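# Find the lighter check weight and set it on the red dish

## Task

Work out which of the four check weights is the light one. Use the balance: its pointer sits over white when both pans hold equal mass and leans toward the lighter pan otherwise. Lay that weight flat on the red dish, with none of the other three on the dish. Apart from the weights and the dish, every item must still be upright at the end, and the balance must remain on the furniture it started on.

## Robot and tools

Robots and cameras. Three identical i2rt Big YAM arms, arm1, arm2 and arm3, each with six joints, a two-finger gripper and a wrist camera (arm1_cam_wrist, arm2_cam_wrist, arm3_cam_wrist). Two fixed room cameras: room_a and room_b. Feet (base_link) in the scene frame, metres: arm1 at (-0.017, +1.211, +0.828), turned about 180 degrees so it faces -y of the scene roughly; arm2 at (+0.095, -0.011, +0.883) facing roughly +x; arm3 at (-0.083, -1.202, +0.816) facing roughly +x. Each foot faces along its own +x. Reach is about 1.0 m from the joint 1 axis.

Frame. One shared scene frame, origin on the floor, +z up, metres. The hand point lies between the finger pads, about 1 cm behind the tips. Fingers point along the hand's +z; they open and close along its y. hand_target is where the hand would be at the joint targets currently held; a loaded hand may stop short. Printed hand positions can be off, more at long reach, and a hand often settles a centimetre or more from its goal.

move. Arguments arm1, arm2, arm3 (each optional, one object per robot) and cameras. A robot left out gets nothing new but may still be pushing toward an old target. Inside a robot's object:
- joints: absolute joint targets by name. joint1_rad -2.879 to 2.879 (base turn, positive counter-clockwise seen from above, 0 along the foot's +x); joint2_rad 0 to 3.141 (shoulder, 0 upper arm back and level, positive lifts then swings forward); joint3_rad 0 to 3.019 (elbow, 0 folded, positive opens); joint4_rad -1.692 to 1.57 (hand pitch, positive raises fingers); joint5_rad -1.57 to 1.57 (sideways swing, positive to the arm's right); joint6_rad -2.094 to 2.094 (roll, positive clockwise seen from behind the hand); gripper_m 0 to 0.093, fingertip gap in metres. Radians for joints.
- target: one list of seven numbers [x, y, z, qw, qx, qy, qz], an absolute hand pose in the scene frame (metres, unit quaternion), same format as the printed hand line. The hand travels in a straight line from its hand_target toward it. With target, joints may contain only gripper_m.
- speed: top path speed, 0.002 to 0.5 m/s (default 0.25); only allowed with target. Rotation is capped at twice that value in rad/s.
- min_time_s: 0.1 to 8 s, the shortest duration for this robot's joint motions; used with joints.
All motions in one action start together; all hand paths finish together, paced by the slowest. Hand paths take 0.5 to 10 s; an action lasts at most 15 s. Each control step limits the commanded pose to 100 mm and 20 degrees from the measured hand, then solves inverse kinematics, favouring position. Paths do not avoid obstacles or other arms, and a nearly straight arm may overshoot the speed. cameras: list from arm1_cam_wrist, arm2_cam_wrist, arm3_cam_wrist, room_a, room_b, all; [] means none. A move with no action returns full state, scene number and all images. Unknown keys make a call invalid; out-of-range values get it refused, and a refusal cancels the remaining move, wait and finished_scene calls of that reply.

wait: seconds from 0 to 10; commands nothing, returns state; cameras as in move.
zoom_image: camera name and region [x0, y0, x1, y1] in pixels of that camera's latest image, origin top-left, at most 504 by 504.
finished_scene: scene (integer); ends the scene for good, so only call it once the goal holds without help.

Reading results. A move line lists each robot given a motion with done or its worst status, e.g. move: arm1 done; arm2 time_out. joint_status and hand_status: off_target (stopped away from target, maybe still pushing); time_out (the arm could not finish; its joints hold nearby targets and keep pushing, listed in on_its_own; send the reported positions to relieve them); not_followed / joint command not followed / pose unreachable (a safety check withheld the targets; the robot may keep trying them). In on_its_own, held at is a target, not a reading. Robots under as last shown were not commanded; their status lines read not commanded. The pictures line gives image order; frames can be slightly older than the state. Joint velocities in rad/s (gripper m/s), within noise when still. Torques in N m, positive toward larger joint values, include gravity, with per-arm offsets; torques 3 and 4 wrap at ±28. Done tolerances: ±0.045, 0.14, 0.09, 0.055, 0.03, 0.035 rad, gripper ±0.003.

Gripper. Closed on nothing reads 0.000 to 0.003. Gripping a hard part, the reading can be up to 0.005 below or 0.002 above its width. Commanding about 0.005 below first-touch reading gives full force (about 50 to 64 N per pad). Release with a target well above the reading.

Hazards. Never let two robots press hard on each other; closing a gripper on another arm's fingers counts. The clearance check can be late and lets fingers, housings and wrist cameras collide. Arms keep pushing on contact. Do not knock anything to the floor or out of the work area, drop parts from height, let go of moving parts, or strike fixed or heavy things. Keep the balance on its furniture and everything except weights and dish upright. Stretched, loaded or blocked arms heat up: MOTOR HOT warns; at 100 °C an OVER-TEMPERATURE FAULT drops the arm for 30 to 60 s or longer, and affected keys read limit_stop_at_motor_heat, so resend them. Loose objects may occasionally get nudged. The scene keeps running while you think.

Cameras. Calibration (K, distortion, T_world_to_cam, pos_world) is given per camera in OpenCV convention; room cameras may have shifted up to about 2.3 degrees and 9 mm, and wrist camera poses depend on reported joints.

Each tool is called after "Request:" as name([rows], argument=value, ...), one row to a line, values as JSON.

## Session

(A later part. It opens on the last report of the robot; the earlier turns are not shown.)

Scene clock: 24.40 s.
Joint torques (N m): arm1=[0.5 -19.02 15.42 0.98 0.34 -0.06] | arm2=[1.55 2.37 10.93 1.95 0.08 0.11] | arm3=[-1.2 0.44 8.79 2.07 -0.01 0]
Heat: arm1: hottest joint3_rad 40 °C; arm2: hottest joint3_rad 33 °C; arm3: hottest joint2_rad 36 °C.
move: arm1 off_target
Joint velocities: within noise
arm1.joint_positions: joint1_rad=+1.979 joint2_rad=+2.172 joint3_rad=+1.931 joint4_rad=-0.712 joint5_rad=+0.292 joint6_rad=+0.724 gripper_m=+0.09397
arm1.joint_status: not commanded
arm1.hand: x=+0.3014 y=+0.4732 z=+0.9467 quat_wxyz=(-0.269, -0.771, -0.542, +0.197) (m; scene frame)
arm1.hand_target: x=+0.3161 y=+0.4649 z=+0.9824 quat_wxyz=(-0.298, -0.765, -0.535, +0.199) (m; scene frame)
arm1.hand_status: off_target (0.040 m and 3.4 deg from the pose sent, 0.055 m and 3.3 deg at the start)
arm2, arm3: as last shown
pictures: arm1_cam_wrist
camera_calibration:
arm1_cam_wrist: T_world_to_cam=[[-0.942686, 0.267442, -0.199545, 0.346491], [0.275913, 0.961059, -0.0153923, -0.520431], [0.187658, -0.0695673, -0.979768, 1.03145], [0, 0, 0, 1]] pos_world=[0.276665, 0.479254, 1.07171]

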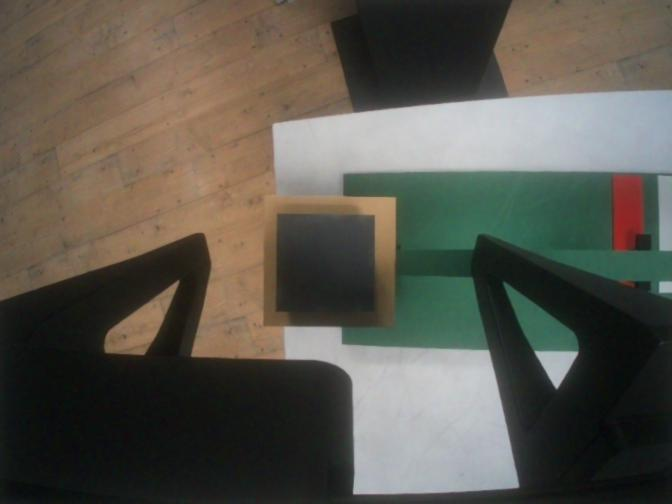

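Request:
move(arm1={"target":[0.322,0.459,1.0,0.297,0.765,0.535,-0.199],"speed":0.08}, cameras=["arm1_cam_wrist","room_a","room_b"])

Request:
zoom_image(camera="room_b", region=[430, 215, 510, 295])

Request:
zoom_image(camera="room_a", region=[280, 195, 370, 285])

Scene clock: 26.53 s.
Joint torques (N m): arm1=[1.14 -18.43 15.77 0.99 0.35 -0.05] | arm2=[1.61 2.2 10.95 1.98 0.07 0.11] | arm3=[-1.14 0.5 8.77 2.06 -0.01 0.01]
Heat: arm1: hottest joint3_rad 41 °C; arm2: hottest joint3_rad 34 °C; arm3: hottest joint2_rad 36 °C.
move: arm1 off_target
Joint velocities: within noise
arm1.joint_positions: joint1_rad=+1.980 joint2_rad=+2.172 joint3_rad=+1.991 joint4_rad=-0.769 joint5_rad=+0.293 joint6_rad=+0.724 gripper_m=+0.09397
arm1.joint_status: not commanded
arm1.hand: x=+0.3042 y=+0.4689 z=+0.9693 quat_wxyz=(-0.270, -0.771, -0.542, +0.197) (m; scene frame)
arm1.hand_target: x=+0.3213 y=+0.4611 z=+1.0003 quat_wxyz=(-0.298, -0.765, -0.535, +0.199) (m; scene frame)
arm1.hand_status: off_target (0.037 m and 3.2 deg from the pose sent, 0.059 m and 3.4 deg at the start)
arm2, arm3: as last shown
pictures: arm1_cam_wrist, room_a, room_b
camera_calibration:
arm1_cam_wrist: T_world_to_cam=[[-0.942673, 0.267026, -0.200162, 0.355604], [0.276024, 0.960983, -0.0179503, -0.514116], [0.187559, -0.0721708, -0.979598, 1.05387], [0, 0, 0, 1]] pos_world=[0.279465, 0.475159, 1.09431]

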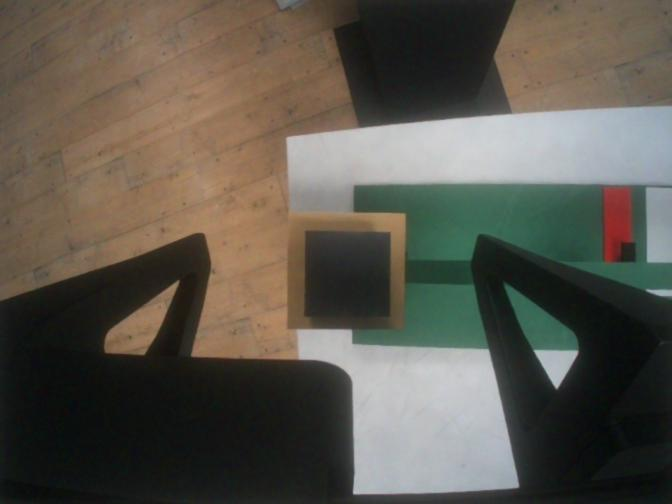

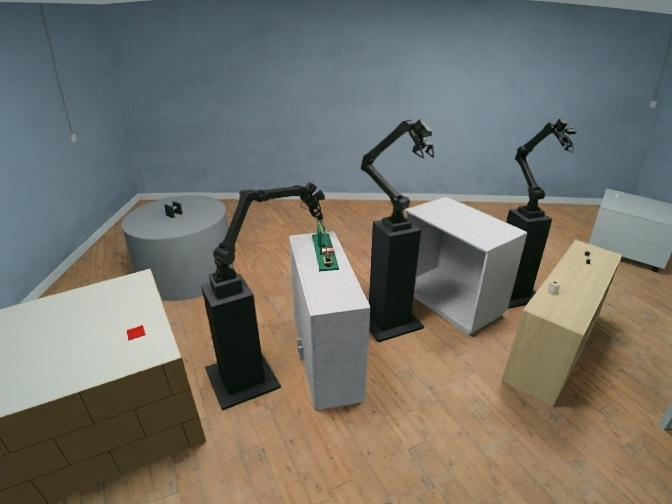

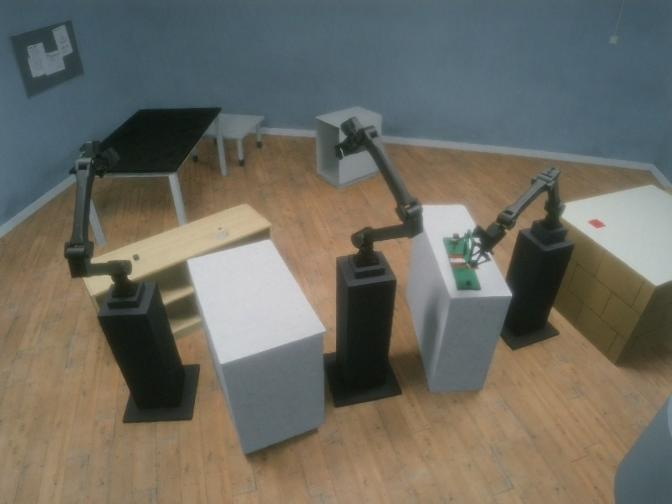

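Scaled by 6.300 from the camera's 672x504 image, which has a finer 960x720 frame.

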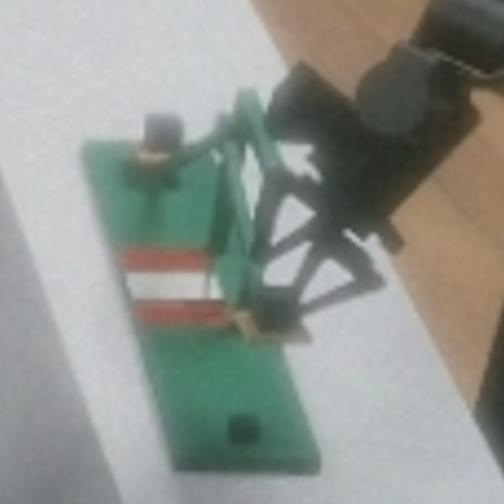

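Scaled by 5.600 from the camera's 672x504 image, which has a finer 960x720 frame.

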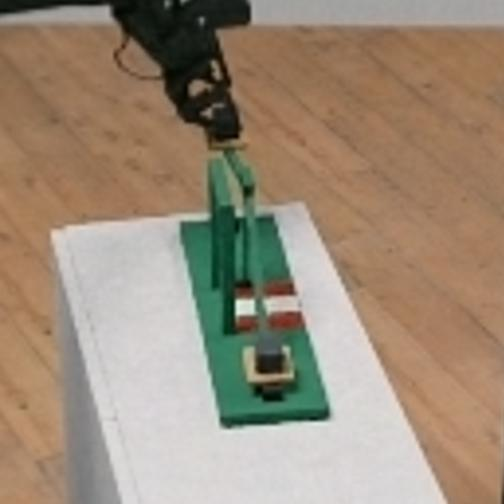

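Request:
move(arm1={"joints":{"gripper_m":0.056}})

Request:
move(arm1={"target":[0.314,0.467,0.956,0.297,0.765,0.535,-0.199],"speed":0.05}, cameras=["arm1_cam_wrist","room_b"])

Request:
zoom_image(camera="room_b", region=[430, 215, 510, 295])

Scene clock: 28.07 s.
Joint torques (N m): arm1=[0.79 -18.61 15.94 1.03 0.37 -0.04] | arm2=[1.55 2.2 10.95 1.96 0.08 0.11] | arm3=[-1.2 0.44 8.84 2.06 -0.01 0.01]
Heat: arm1: hottest joint3_rad 42 °C; arm2: hottest joint3_rad 34 °C; arm3: hottest joint2_rad 36 °C.
move: arm1 done
Joint velocities: within noise
arm1.joint_positions: joint1_rad=+1.980 joint2_rad=+2.172 joint3_rad=+1.991 joint4_rad=-0.769 joint5_rad=+0.294 joint6_rad=+0.724 gripper_m=+0.05618
arm1.joint_status: all done
arm1.hand: x=+0.3042 y=+0.4689 z=+0.9693 quat_wxyz=(-0.270, -0.771, -0.542, +0.197) (m; scene frame)
arm1.hand_target: x=+0.3212 y=+0.4611 z=+1.0003 quat_wxyz=(-0.298, -0.765, -0.535, +0.199) (m; scene frame)
arm1.hand_status: not commanded
arm2, arm3: as last shown
pictures: none

Scene clock: 29.60 s.
Joint torques (N m): arm1=[0.5 -18.08 11.21 2.06 0.22 -0.04] | arm2=[1.44 1.96 10.97 1.89 0.08 0.11] | arm3=[-1.14 0.38 8.8 2.07 -0.01 0]
Heat: arm1: hottest joint3_rad 43 °C; arm2: hottest joint3_rad 34 °C; arm3: hottest joint2_rad 36 °C.
move: arm1 off_target
Joint velocities: within noise
arm1.joint_positions: joint1_rad=+1.980 joint2_rad=+2.172 joint3_rad=+1.923 joint4_rad=-0.674 joint5_rad=+0.294 joint6_rad=+0.724 gripper_m=+0.05610
arm1.joint_status: not commanded
arm1.hand: x=+0.3040 y=+0.4689 z=+0.9479 quat_wxyz=(-0.283, -0.769, -0.537, +0.199) (m; scene frame)
arm1.hand_target: x=+0.3140 y=+0.4673 z=+0.9561 quat_wxyz=(-0.297, -0.765, -0.535, +0.199) (m; scene frame)
arm1.hand_status: off_target (0.013 m and 1.7 deg from the pose sent, 0.017 m and 3.2 deg at the start)
arm2, arm3: as last shown
pictures: arm1_cam_wrist, room_b
camera_calibration:
arm1_cam_wrist: T_world_to_cam=[[-0.940108, 0.261771, -0.218341, 0.36996], [0.276349, 0.960283, -0.0385816, -0.49466], [0.199569, -0.0966092, -0.97511, 1.03653], [0, 0, 0, 1]] pos_world=[0.277642, 0.478307, 1.07243]

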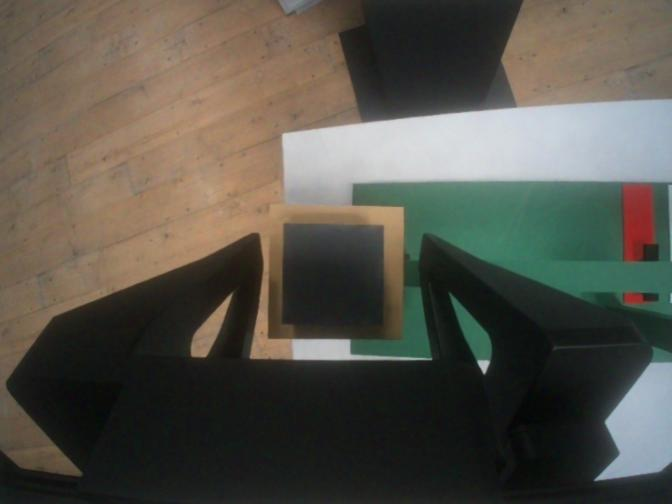

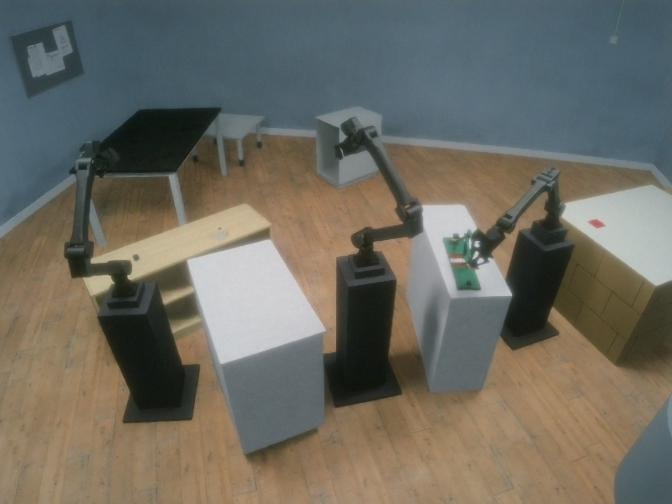

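Scaled by 6.300 from the camera's 672x504 image, which has a finer 960x720 frame.

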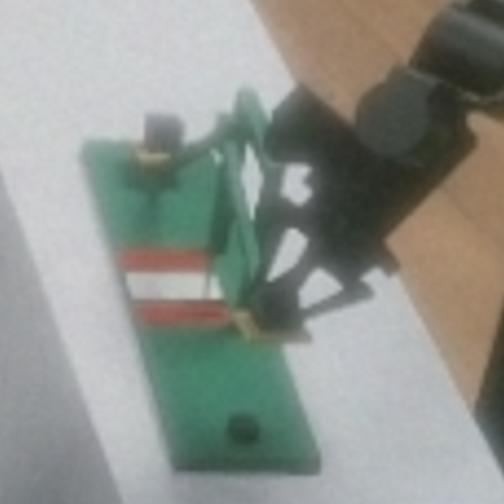

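Request:
move(arm1={"joints":{"gripper_m":0.027}}, cameras=["arm1_cam_wrist"])

Scene clock: 33.70 s.
Joint torques (N m): arm1=[0.38 -18.26 11.32 2.04 0.25 -0.07] | arm2=[1.61 2.02 10.95 1.96 0.08 0.1] | arm3=[-1.08 0.44 8.79 2.07 -0.01 0.01]
Heat: arm1: hottest joint3_rad 44 °C; arm2: hottest joint3_rad 35 °C; arm3: hottest joint2_rad 36 °C.
move: arm1 off_target
Joint velocities: within noise
arm1.joint_positions: joint1_rad=+1.980 joint2_rad=+2.172 joint3_rad=+1.923 joint4_rad=-0.672 joint5_rad=+0.293 joint6_rad=+0.724 gripper_m=+0.03053
arm1.joint_status: gripper_m off_target (ended at +0.03056, target +0.02700)
arm1.hand: x=+0.3042 y=+0.4686 z=+0.9481 quat_wxyz=(-0.284, -0.769, -0.537, +0.199) (m; scene frame)
arm1.hand_target: x=+0.3141 y=+0.4673 z=+0.9561 quat_wxyz=(-0.297, -0.765, -0.535, +0.199) (m; scene frame)
arm1.hand_status: not commanded
arm2, arm3: as last shown
pictures: arm1_cam_wrist
camera_calibration:
arm1_cam_wrist: T_world_to_cam=[[-0.939957, 0.261258, -0.219603, 0.371679], [0.276132, 0.96031, -0.0394486, -0.493609], [0.200581, -0.0977193, -0.974791, 1.03661], [0, 0, 0, 1]] pos_world=[0.27774, 0.47821, 1.07263]

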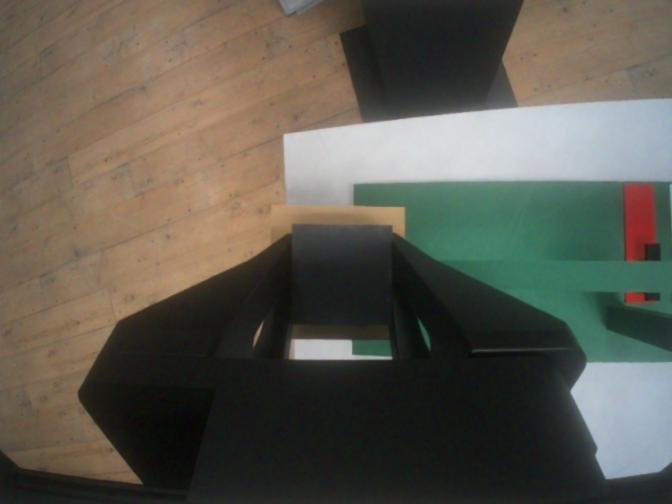

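Request:
move(arm1={"target":[0.318,0.48,1.06,0.297,0.765,0.535,-0.199],"speed":0.12}, cameras=["arm1_cam_wrist"])

Scene clock: 35.63 s.
Joint torques (N m): arm1=[0.91 -19.84 16.42 1.02 0.41 0.01] | arm2=[1.61 2.26 11 1.91 0.08 0.12] | arm3=[-1.08 0.44 8.79 2.09 -0.01 0.01]
Heat: arm1: hottest joint3_rad 44 °C; arm2: hottest joint3_rad 35 °C; arm3: hottest joint2_rad 36 °C.
move: arm1 off_target
Joint velocities: within noise
arm1.joint_positions: joint1_rad=+1.989 joint2_rad=+2.120 joint3_rad=+1.996 joint4_rad=-0.872 joint5_rad=+0.297 joint6_rad=+0.725 gripper_m=+0.03051
arm1.joint_status: not commanded
arm1.hand: x=+0.3013 y=+0.4899 z=+0.9986 quat_wxyz=(-0.250, -0.772, -0.550, +0.194) (m; scene frame)
arm1.hand_target: x=+0.3161 y=+0.4836 z=+1.0600 quat_wxyz=(-0.298, -0.765, -0.535, +0.198) (m; scene frame)
arm1.hand_status: off_target (0.064 m and 5.8 deg from the pose sent, 0.113 m and 1.6 deg at the start; pose on its path clipped on 2 of 53 steps)
arm2, arm3: as last shown
pictures: arm1_cam_wrist
camera_calibration:
arm1_cam_wrist: T_world_to_cam=[[-0.948318, 0.268882, -0.168508, 0.32226], [0.270528, 0.962617, 0.0135524, -0.563619], [0.165852, -0.032734, -0.985607, 1.07787], [0, 0, 0, 1]] pos_world=[0.279313, 0.491182, 1.1243]

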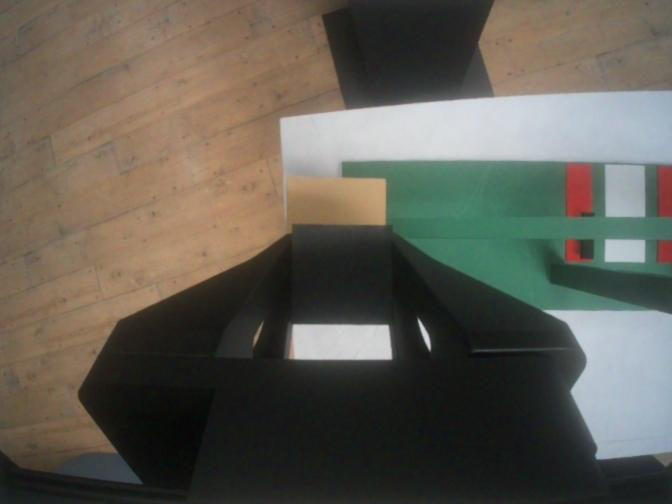

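Request:
move(arm1={"joints":{"joint2_rad":1.2,"joint3_rad":1.75,"joint4_rad":-1.4},"min_time_s":2})

Request:
move(arm1={"joints":{"joint1_rad":-1.4,"joint5_rad":0,"joint6_rad":0},"min_time_s":3.5}, cameras=["arm1_cam_wrist","room_a","room_b"])

Scene clock: 38.97 s.
Joint torques (N m): arm1=[0.67 -6.07 11.14 1.33 0.32 -0.01] | arm2=[1.73 2.14 10.93 1.91 0.08 0.11] | arm3=[-1.14 0.56 8.83 2.09 -0.01 0.01]
Heat: arm1: hottest joint3_rad 45 °C; arm2: hottest joint3_rad 35 °C; arm3: hottest joint2_rad 36 °C.
move: arm1 done
Joint velocities: within noise
arm1.joint_positions: joint1_rad=+1.989 joint2_rad=+1.206 joint3_rad=+1.735 joint4_rad=-1.397 joint5_rad=+0.297 joint6_rad=+0.725 gripper_m=+0.03051
arm1.joint_status: all done
arm1.hand: x=+0.1414 y=+0.8040 z=+1.3471 quat_wxyz=(-0.309, -0.762, -0.531, +0.203) (m; scene frame)
arm1.hand_target: x=+0.1449 y=+0.8085 z=+1.3563 quat_wxyz=(-0.320, -0.761, -0.528, +0.201) (m; scene frame)
arm1.hand_status: not commanded
arm2.joint_positions: joint1_rad=+0.482 joint2_rad=+0.585 joint3_rad=+1.357 joint4_rad=-1.462 joint5_rad=+0.226 joint6_rad=+0.023 gripper_m=+0.09396
arm2.joint_status: not commanded
arm2.hand: x=-0.1095 y=-0.0683 z=+1.3892 quat_wxyz=(-0.010, +0.891, +0.138, -0.433) (m; scene frame)
arm2.hand_target: x=-0.1075 y=-0.0675 z=+1.4001 quat_wxyz=(-0.007, +0.885, +0.136, -0.444) (m; scene frame)
arm2.hand_status: not commanded
arm3.joint_positions: joint1_rad=-0.065 joint2_rad=+0.649 joint3_rad=+1.390 joint4_rad=-1.161 joint5_rad=-0.034 joint6_rad=-0.702 gripper_m=+0.09396
arm3.joint_status: not commanded
arm3.hand: x=-0.3410 y=-1.1470 z=+1.3892 quat_wxyz=(-0.236, +0.811, +0.203, -0.495) (m; scene frame)
arm3.hand_target: x=-0.3379 y=-1.1478 z=+1.4005 quat_wxyz=(-0.241, +0.805, +0.201, -0.504) (m; scene frame)
arm3.hand_status: not commanded
pictures: none

Scene clock: 43.13 s.
Joint torques (N m): arm1=[-0.91 -6.83 11.1 1.42 -0.06 -0.26] | arm2=[1.44 2.2 10.96 1.95 0.07 0.11] | arm3=[-1.08 0.5 8.8 2.06 -0.01 0.02]
Heat: arm1: hottest joint3_rad 45 °C; arm2: hottest joint3_rad 36 °C; arm3: hottest joint3_rad 37 °C.
move: arm1 done
Joint velocities: within noise
arm1.joint_positions: joint1_rad=-1.389 joint2_rad=+1.206 joint3_rad=+1.735 joint4_rad=-1.397 joint5_rad=+0.003 joint6_rad=+0.015 gripper_m=+0.03051
arm1.joint_status: all done
arm1.hand: x=-0.1181 y=+1.6413 z=+1.3388 quat_wxyz=(+0.207, -0.734, +0.586, +0.273) (m; scene frame)
arm1.hand_target: x=-0.1132 y=+1.6397 z=+1.3480 quat_wxyz=(+0.215, -0.733, +0.582, +0.277) (m; scene frame)
arm1.hand_status: not commanded
arm2, arm3: as last shown
pictures: arm1_cam_wrist, room_a, room_b
camera_calibration:
arm1_cam_wrist: T_world_to_cam=[[0.973698, 0.227527, -0.011997, -0.242464], [0.226389, -0.972082, -0.0616862, 1.70783], [-0.0256973, 0.0573478, -0.998023, 1.36664], [0, 0, 0, 1]] pos_world=[-0.115428, 1.63694, 1.46637]

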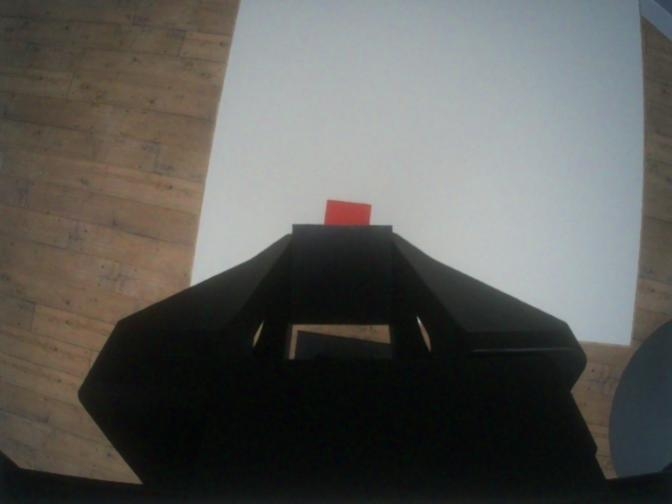

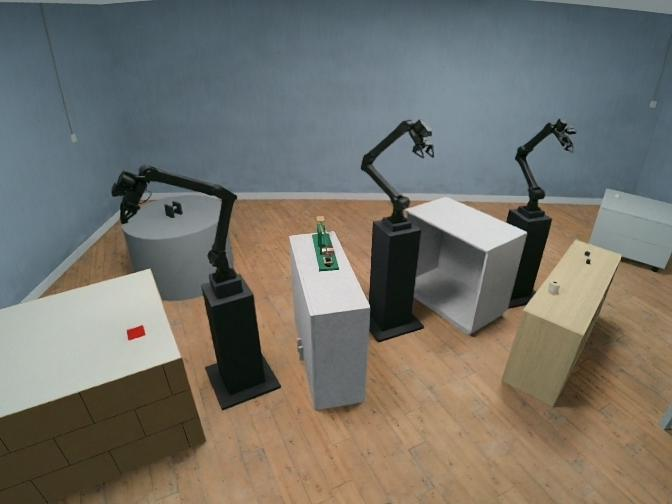

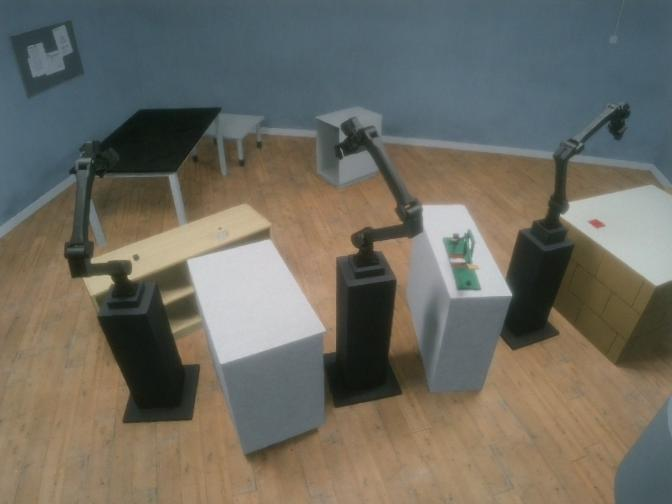

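Request:
move(arm1={"target":[-0.12,1.64,0.9,0.211,-0.741,0.579,0.269],"speed":0.3}, cameras=["arm1_cam_wrist"])

Scene clock: 46.00 s.
Joint torques (N m): arm1=[-0.21 -5.66 10 2.32 0.11 -0.23] | arm2=[1.61 2.26 10.96 1.91 0.08 0.1] | arm3=[-1.14 0.38 8.79 2.07 -0.01 0.02]
Heat: arm1: hottest joint3_rad 45 °C; arm2: hottest joint3_rad 36 °C; arm3: hottest joint3_rad 37 °C.
move: arm1 off_target
Joint velocities: within noise
arm1.joint_positions: joint1_rad=-1.389 joint2_rad=+1.310 joint3_rad=+0.580 joint4_rad=-0.174 joint5_rad=+0.004 joint6_rad=+0.006 gripper_m=+0.03051
arm1.joint_status: not commanded
arm1.hand: x=-0.1180 y=+1.6274 z=+0.8912 quat_wxyz=(+0.199, -0.742, +0.587, +0.258) (m; scene frame)
arm1.hand_target: x=-0.1199 y=+1.6395 z=+0.9002 quat_wxyz=(+0.211, -0.741, +0.579, +0.269) (m; scene frame)
arm1.hand_status: off_target (0.015 m and 2.1 deg from the pose sent, 0.439 m and 1.3 deg at the start)
arm2, arm3: as last shown
pictures: arm1_cam_wrist
camera_calibration:
arm1_cam_wrist: T_world_to_cam=[[0.972362, 0.233419, -0.00521764, -0.260506], [0.233212, -0.972081, -0.0259151, 1.63562], [-0.011121, 0.023982, -0.999651, 0.978159], [0, 0, 0, 1]] pos_world=[-0.117262, 1.6273, 1.01885]

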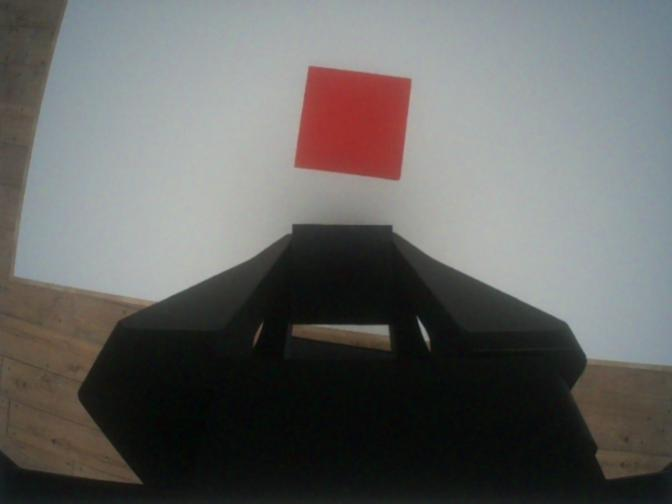

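Request:
move(arm1={"target":[-0.138,1.753,0.805,0.211,-0.741,0.579,0.269],"speed":0.2})

Request:
move(arm1={"target":[-0.138,1.753,0.77,0.211,-0.741,0.579,0.269],"speed":0.05}, cameras=["arm1_cam_wrist","room_b"])

Scene clock: 48.27 s.
Joint torques (N m): arm1=[-1.44 -9.76 9.98 2.18 -0.08 -0.25] | arm2=[1.49 2.26 10.97 2 0.08 0.11] | arm3=[-1.14 0.56 8.77 2.09 -0.01 0.01]
Heat: arm1: hottest joint3_rad 45 °C; arm2: hottest joint3_rad 36 °C; arm3: hottest joint3_rad 37 °C.
move: arm1 off_target
Joint velocities: within noise
arm1.joint_positions: joint1_rad=-1.401 joint2_rad=+1.798 joint3_rad=+0.798 joint4_rad=+0.074 joint5_rad=-0.007 joint6_rad=-0.012 gripper_m=+0.03051
arm1.joint_status: not commanded
arm1.hand: x=-0.1385 y=+1.7259 z=+0.7910 quat_wxyz=(+0.192, -0.747, +0.585, +0.250) (m; scene frame)
arm1.hand_target: x=-0.1376 y=+1.7517 z=+0.8060 quat_wxyz=(+0.211, -0.741, +0.579, +0.269) (m; scene frame)
arm1.hand_status: off_target (0.031 m and 3.2 deg from the pose sent, 0.154 m and 2.1 deg at the start)
arm2, arm3: as last shown
pictures: none

Scene clock: 49.57 s.
Joint torques (N m): arm1=[-1.32 -10.23 8.79 2.3 -0.06 -0.22] | arm2=[1.44 2.2 11 1.94 0.08 0.11] | arm3=[-1.08 0.5 8.79 2.09 -0.01 0.01]
Heat: arm1: hottest joint3_rad 45 °C; arm2: hottest joint3_rad 36 °C; arm3: hottest joint3_rad 37 °C.
move: arm1 off_target
Joint velocities: within noise
arm1.joint_positions: joint1_rad=-1.401 joint2_rad=+1.890 joint3_rad=+0.798 joint4_rad=+0.170 joint5_rad=-0.007 joint6_rad=-0.012 gripper_m=+0.03051
arm1.joint_status: not commanded
arm1.hand: x=-0.1393 y=+1.7278 z=+0.7584 quat_wxyz=(+0.193, -0.747, +0.585, +0.251) (m; scene frame)
arm1.hand_target: x=-0.1376 y=+1.7519 z=+0.7708 quat_wxyz=(+0.211, -0.741, +0.579, +0.268) (m; scene frame)
arm1.hand_status: off_target (0.028 m and 3.0 deg from the pose sent, 0.034 m and 3.2 deg at the start)
arm2, arm3: as last shown
pictures: arm1_cam_wrist, room_b
camera_calibration:
arm1_cam_wrist: T_world_to_cam=[[0.970155, 0.242471, -0.00260119, -0.281809], [0.242446, -0.970137, -0.0074123, 1.71856], [-0.00432078, 0.00656044, -0.999969, 0.87395], [0, 0, 0, 1]] pos_world=[-0.139483, 1.72984, 0.885929]

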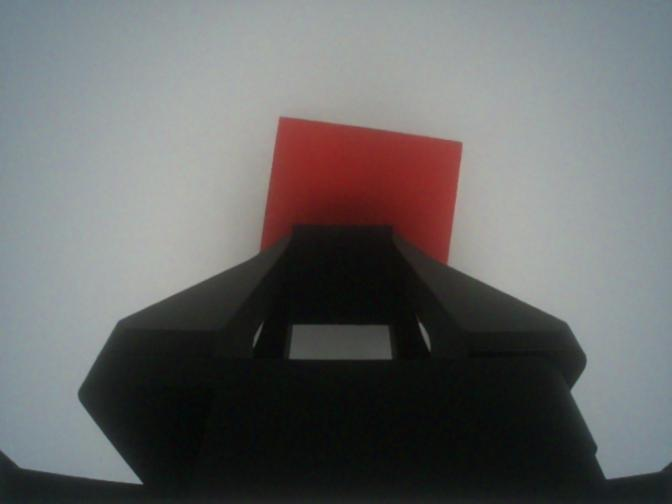

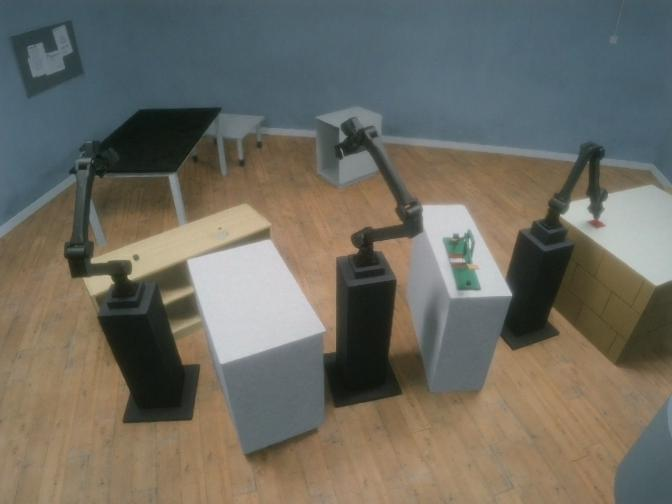

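Request:
move(arm1={"target":[-0.133,1.779,0.775,0.211,-0.741,0.579,0.269],"speed":0.08}, cameras=["arm1_cam_wrist"])

Scene clock: 51.03 s.
Joint torques (N m): arm1=[-1.49 -11.22 9.35 1.36 -0.02 -0.22] | arm2=[1.61 2.26 10.96 1.91 0.09 0.1] | arm3=[-1.26 0.5 8.8 2.07 -0.01 0.01]
Heat: arm1: hottest joint3_rad 44 °C; arm2: hottest joint3_rad 36 °C; arm3: hottest joint3_rad 37 °C.
move: arm1 off_target
Joint velocities: within noise
arm1.joint_positions: joint1_rad=-1.425 joint2_rad=+1.914 joint3_rad=+0.871 joint4_rad=+0.144 joint5_rad=-0.022 joint6_rad=-0.029 gripper_m=+0.03051
arm1.joint_status: not commanded
arm1.hand: x=-0.1352 y=+1.7582 z=+0.7661 quat_wxyz=(+0.200, -0.743, +0.583, +0.260) (m; scene frame)
arm1.hand_target: x=-0.1326 y=+1.7782 z=+0.7755 quat_wxyz=(+0.211, -0.740, +0.579, +0.269) (m; scene frame)
arm1.hand_status: off_target (0.023 m and 1.7 deg from the pose sent, 0.054 m and 3.0 deg at the start)
arm2, arm3: as last shown
pictures: arm1_cam_wrist
camera_calibration:
arm1_cam_wrist: T_world_to_cam=[[0.970586, 0.240729, -0.00350739, -0.289334], [0.240515, -0.970166, -0.0304938, 1.76468], [-0.0107435, 0.0287533, -0.999529, 0.841348], [0, 0, 0, 1]] pos_world=[-0.134569, 1.75749, 0.893749]

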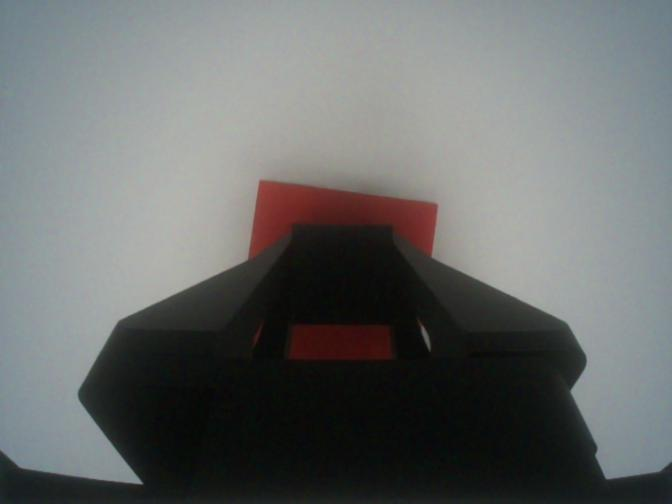

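Request:
move(arm1={"target":[-0.133,1.778,0.757,0.211,-0.741,0.579,0.269],"speed":0.04}, cameras=["arm1_cam_wrist"])

Request:
zoom_image(camera="arm1_cam_wrist", region=[220, 160, 460, 360])

Scene clock: 52.30 s.
Joint torques (N m): arm1=[-1.55 -11.16 8.88 2.29 -0.03 -0.23] | arm2=[1.49 2.08 11.02 1.95 0.08 0.12] | arm3=[-1.14 0.44 8.8 2.06 -0.01 0.01]
Heat: arm1: hottest joint3_rad 44 °C; arm2: hottest joint3_rad 37 °C; arm3: hottest joint3_rad 37 °C.
move: arm1 off_target
Joint velocities: within noise
arm1.joint_positions: joint1_rad=-1.425 joint2_rad=+1.959 joint3_rad=+0.871 joint4_rad=+0.166 joint5_rad=-0.022 joint6_rad=-0.030 gripper_m=+0.03051
arm1.joint_status: not commanded
arm1.hand: x=-0.1344 y=+1.7536 z=+0.7458 quat_wxyz=(+0.193, -0.746, +0.585, +0.252) (m; scene frame)
arm1.hand_target: x=-0.1326 y=+1.7770 z=+0.7578 quat_wxyz=(+0.211, -0.741, +0.579, +0.269) (m; scene frame)
arm1.hand_status: off_target (0.027 m and 3.0 deg from the pose sent, 0.022 m and 1.7 deg at the start)
arm2, arm3: as last shown
pictures: arm1_cam_wrist
camera_calibration:
arm1_cam_wrist: T_world_to_cam=[[0.970495, 0.241089, -0.00403833, -0.289324], [0.24105, -0.970477, -0.00836916, 1.7435], [-0.00593682, 0.00714878, -0.999957, 0.859944], [0, 0, 0, 1]] pos_world=[-0.134379, 1.75563, 0.87333]

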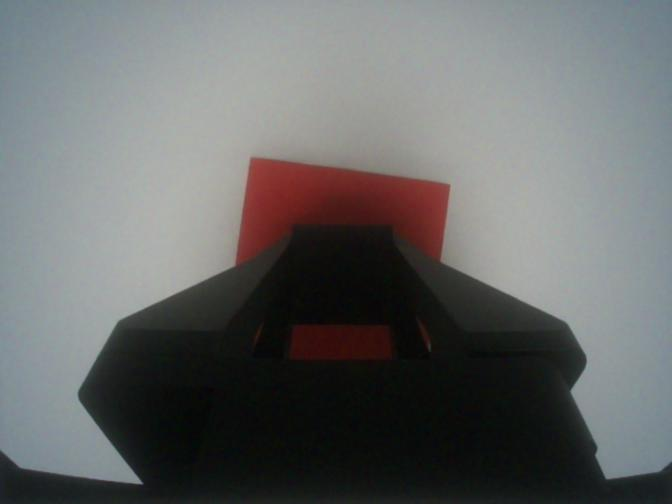

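Scaled by 2.100 from the camera's 672x504 image, which has a finer 960x720 frame.

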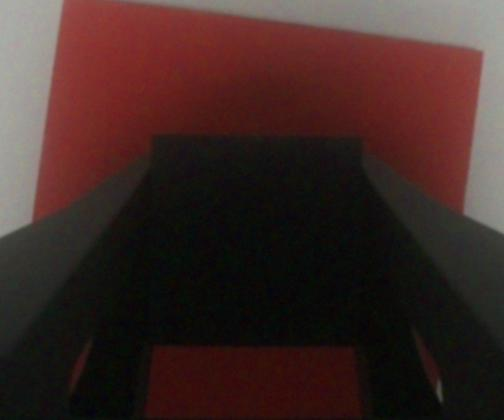

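Request:
move(arm1={"target":[-0.133,1.779,0.749,0.211,-0.741,0.579,0.269],"speed":0.03}, cameras=["arm1_cam_wrist","room_b","room_a"])

Request:
zoom_image(camera="room_b", region=[570, 190, 630, 250])

Request:
zoom_image(camera="room_a", region=[100, 290, 180, 360])

Scene clock: 53.57 s.
Joint torques (N m): arm1=[-0.67 -10.87 8.77 2.39 -0.07 -0.21] | arm2=[1.38 2.02 10.93 1.95 0.07 0.13] | arm3=[-1.08 0.56 8.81 2.07 0 0.01]
Heat: arm1: hottest joint3_rad 44 °C; arm2: hottest joint3_rad 37 °C; arm3: hottest joint3_rad 37 °C.
move: arm1 off_target
Joint velocities: within noise
arm1.joint_positions: joint1_rad=-1.425 joint2_rad=+1.980 joint3_rad=+0.873 joint4_rad=+0.184 joint5_rad=-0.022 joint6_rad=-0.030 gripper_m=+0.03051
arm1.joint_status: not commanded
arm1.hand: x=-0.1344 y=+1.7536 z=+0.7378 quat_wxyz=(+0.192, -0.746, +0.585, +0.252) (m; scene frame)
arm1.hand_target: x=-0.1325 y=+1.7778 z=+0.7498 quat_wxyz=(+0.211, -0.741, +0.579, +0.268) (m; scene frame)
arm1.hand_status: off_target (0.028 m and 3.1 deg from the pose sent, 0.026 m and 3.0 deg at the start)
arm2, arm3: as last shown
pictures: arm1_cam_wrist, room_a, room_b
camera_calibration:
arm1_cam_wrist: T_world_to_cam=[[0.970421, 0.241387, -0.00388389, -0.289948], [0.241357, -0.970412, -0.0068914, 1.74221], [-0.00543246, 0.00575015, -0.999969, 0.854575], [0, 0, 0, 1]] pos_world=[-0.13448, 1.75574, 0.865429]

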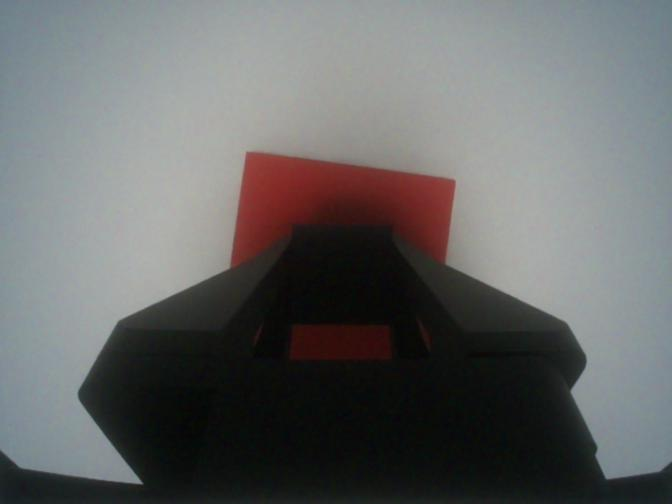

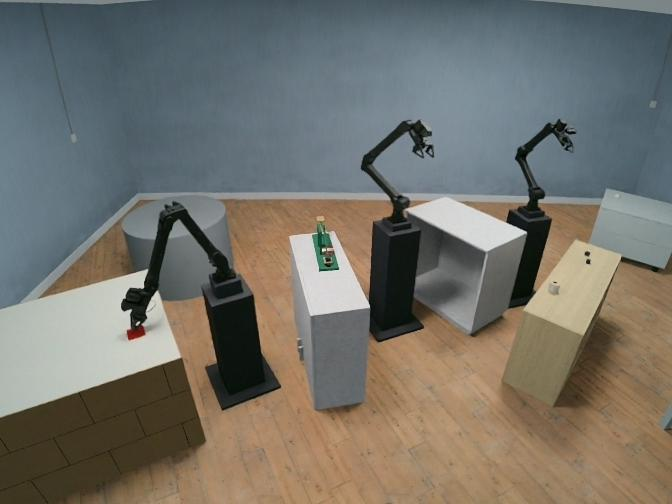

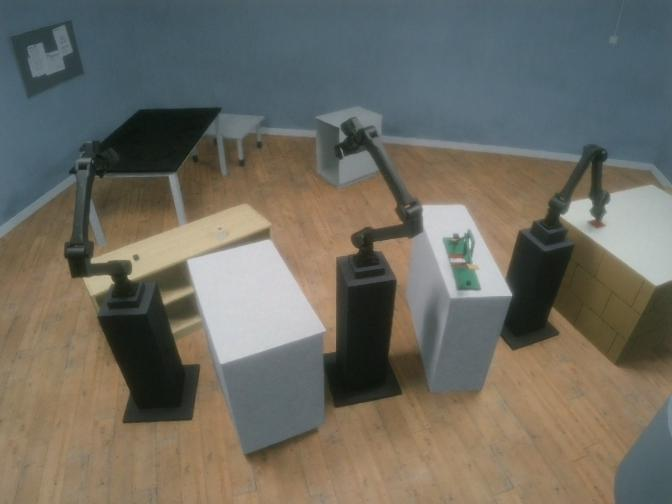

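Scaled by 8.400 from the camera's 672x504 image, which has a finer 960x720 frame.

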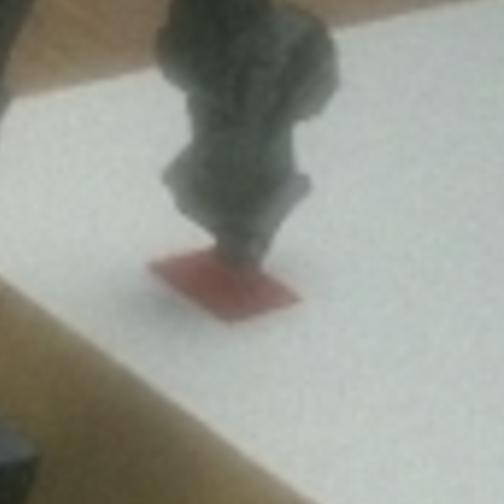

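Scaled by 6.300 from the camera's 672x504 image, which has a finer 960x720 frame.

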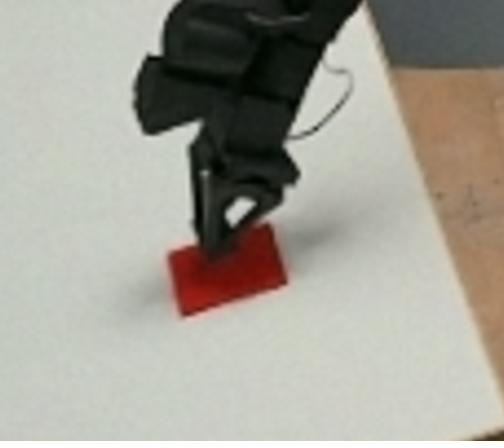

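Request:
move(arm1={"target":[-0.133,1.779,0.743,0.211,-0.741,0.579,0.269],"speed":0.03}, cameras=["arm1_cam_wrist"])

Request:
zoom_image(camera="arm1_cam_wrist", region=[220, 130, 480, 360])

Scene clock: 54.80 s.
Joint torques (N m): arm1=[-1.26 -10.81 8.73 2.33 -0.07 -0.21] | arm2=[1.44 2.14 10.93 1.91 0.07 0.11] | arm3=[-1.14 0.44 8.79 2.07 -0.01 0.01]
Heat: arm1: hottest joint3_rad 44 °C; arm2: hottest joint3_rad 37 °C; arm3: hottest joint3_rad 37 °C.
move: arm1 off_target
Joint velocities: within noise
arm1.joint_positions: joint1_rad=-1.425 joint2_rad=+1.995 joint3_rad=+0.873 joint4_rad=+0.199 joint5_rad=-0.022 joint6_rad=-0.030 gripper_m=+0.03051
arm1.joint_status: not commanded
arm1.hand: x=-0.1345 y=+1.7535 z=+0.7322 quat_wxyz=(+0.193, -0.746, +0.585, +0.252) (m; scene frame)
arm1.hand_target: x=-0.1325 y=+1.7779 z=+0.7439 quat_wxyz=(+0.211, -0.741, +0.579, +0.268) (m; scene frame)
arm1.hand_status: off_target (0.028 m and 3.0 deg from the pose sent, 0.026 m and 3.1 deg at the start)
arm2.joint_positions: joint1_rad=+0.482 joint2_rad=+0.585 joint3_rad=+1.357 joint4_rad=-1.462 joint5_rad=+0.226 joint6_rad=+0.023 gripper_m=+0.09396
arm2.joint_status: not commanded
arm2.hand: x=-0.1095 y=-0.0683 z=+1.3892 quat_wxyz=(-0.010, +0.891, +0.138, -0.433) (m; scene frame)
arm2.hand_target: x=-0.1075 y=-0.0675 z=+1.4001 quat_wxyz=(-0.007, +0.885, +0.136, -0.444) (m; scene frame)
arm2.hand_status: not commanded
arm3.joint_positions: joint1_rad=-0.065 joint2_rad=+0.649 joint3_rad=+1.390 joint4_rad=-1.161 joint5_rad=-0.034 joint6_rad=-0.702 gripper_m=+0.09396
arm3.joint_status: not commanded
arm3.hand: x=-0.3410 y=-1.1470 z=+1.3892 quat_wxyz=(-0.236, +0.811, +0.203, -0.495) (m; scene frame)
arm3.hand_target: x=-0.3379 y=-1.1478 z=+1.4005 quat_wxyz=(-0.241, +0.805, +0.201, -0.504) (m; scene frame)
arm3.hand_status: not commanded
pictures: arm1_cam_wrist
camera_calibration:
arm1_cam_wrist: T_world_to_cam=[[0.970421, 0.241387, -0.00388432, -0.289947], [0.241355, -0.970409, -0.00730361, 1.74242], [-0.00553238, 0.00615008, -0.999966, 0.848158], [0, 0, 0, 1]] pos_world=[-0.13448, 1.75564, 0.859729]

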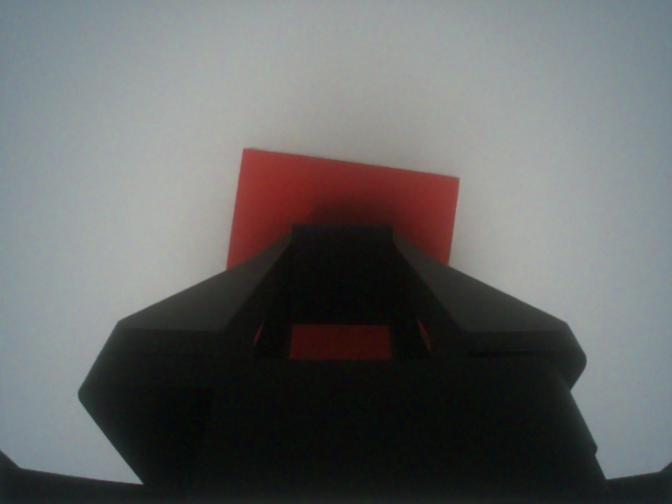

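Scaled by 1.938 from the camera's 672x504 image, which has a finer 960x720 frame.

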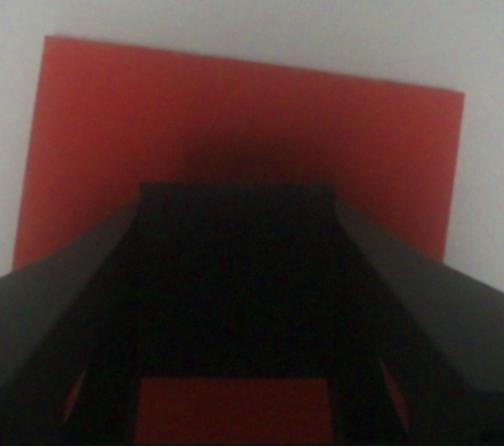

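Request:
move(arm1={"target":[-0.133,1.779,0.738,0.211,-0.741,0.579,0.269],"speed":0.03}, cameras=["arm1_cam_wrist"])

Request:
zoom_image(camera="arm1_cam_wrist", region=[220, 130, 480, 360])

Scene clock: 56.00 s.
Joint torques (N m): arm1=[-0.79 -11.11 8.28 2.26 -0.06 -0.24] | arm2=[1.49 2.32 10.97 1.95 0.09 0.11] | arm3=[-1.14 0.38 8.8 2.06 -0.01 0.01]
Heat: arm1: hottest joint3_rad 44 °C; arm2: hottest joint3_rad 37 °C; arm3: hottest joint3_rad 37 °C.
move: arm1 off_target
Joint velocities: within noise
arm1.joint_positions: joint1_rad=-1.425 joint2_rad=+2.007 joint3_rad=+0.875 joint4_rad=+0.210 joint5_rad=-0.022 joint6_rad=-0.030 gripper_m=+0.03051
arm1.joint_status: not commanded
arm1.hand: x=-0.1346 y=+1.7540 z=+0.7278 quat_wxyz=(+0.193, -0.746, +0.585, +0.252) (m; scene frame)
arm1.hand_target: x=-0.1325 y=+1.7779 z=+0.7389 quat_wxyz=(+0.211, -0.740, +0.579, +0.269) (m; scene frame)
arm1.hand_status: off_target (0.027 m and 3.0 deg from the pose sent, 0.026 m and 3.0 deg at the start)
arm2, arm3: as last shown
pictures: arm1_cam_wrist
camera_calibration:
arm1_cam_wrist: T_world_to_cam=[[0.970421, 0.241391, -0.00381366, -0.290029], [0.241353, -0.970401, -0.00842117, 1.74374], [-0.00573358, 0.00725164, -0.999957, 0.841888], [0, 0, 0, 1]] pos_world=[-0.134579, 1.75603, 0.85543]

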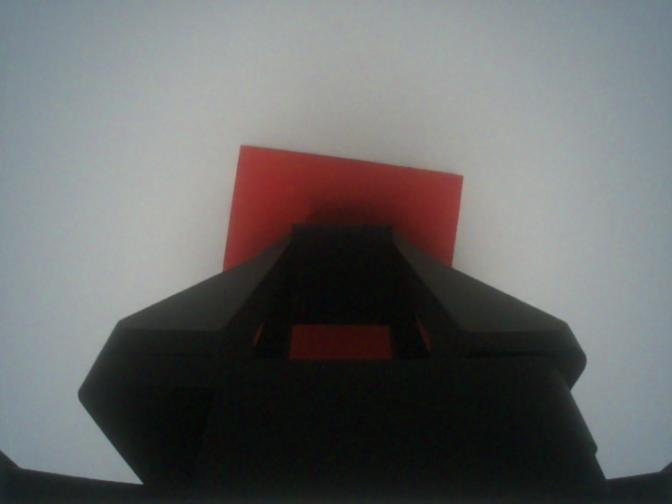

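Scaled by 1.938 from the camera's 672x504 image, which has a finer 960x720 frame.

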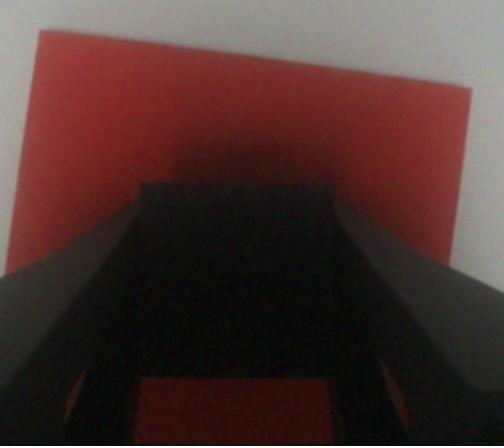

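Request:
move(arm1={"target":[-0.133,1.779,0.733,0.211,-0.741,0.579,0.269],"speed":0.03}, cameras=["arm1_cam_wrist"])

Request:
zoom_image(camera="arm1_cam_wrist", region=[220, 130, 480, 360])

Scene clock: 57.13 s.
Joint torques (N m): arm1=[-1.49 -11.4 8.4 2.26 -0.08 -0.26] | arm2=[1.61 2.32 10.97 1.89 0.07 0.11] | arm3=[-1.08 0.38 8.77 2.07 0 0.01]
Heat: arm1: hottest joint3_rad 44 °C; arm2: hottest joint3_rad 37 °C; arm3: hottest joint3_rad 37 °C.
move: arm1 off_target
Joint velocities: within noise
arm1.joint_positions: joint1_rad=-1.425 joint2_rad=+2.021 joint3_rad=+0.877 joint4_rad=+0.223 joint5_rad=-0.022 joint6_rad=-0.030 gripper_m=+0.03051
arm1.joint_status: not commanded
arm1.hand: x=-0.1347 y=+1.7543 z=+0.7231 quat_wxyz=(+0.193, -0.746, +0.585, +0.252) (m; scene frame)
arm1.hand_target: x=-0.1325 y=+1.7781 z=+0.7340 quat_wxyz=(+0.211, -0.740, +0.579, +0.269) (m; scene frame)
arm1.hand_status: off_target (0.027 m and 2.9 deg from the pose sent, 0.026 m and 3.0 deg at the start)
arm2, arm3: as last shown
pictures: arm1_cam_wrist
camera_calibration:
arm1_cam_wrist: T_world_to_cam=[[0.97042, 0.241394, -0.00383862, -0.289983], [0.241351, -0.970395, -0.00914862, 1.74453], [-0.00593339, 0.00795154, -0.999951, 0.835925], [0, 0, 0, 1]] pos_world=[-0.134679, 1.75623, 0.850731]

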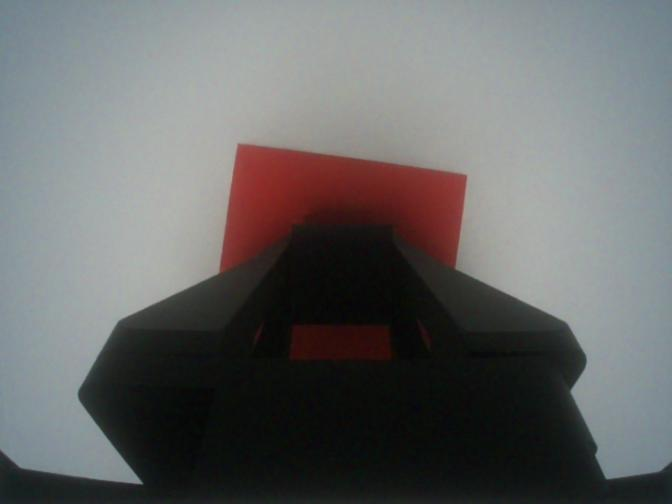

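Scaled by 1.938 from the camera's 672x504 image, which has a finer 960x720 frame.

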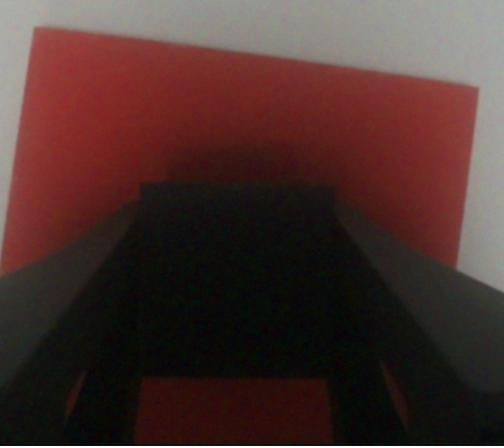

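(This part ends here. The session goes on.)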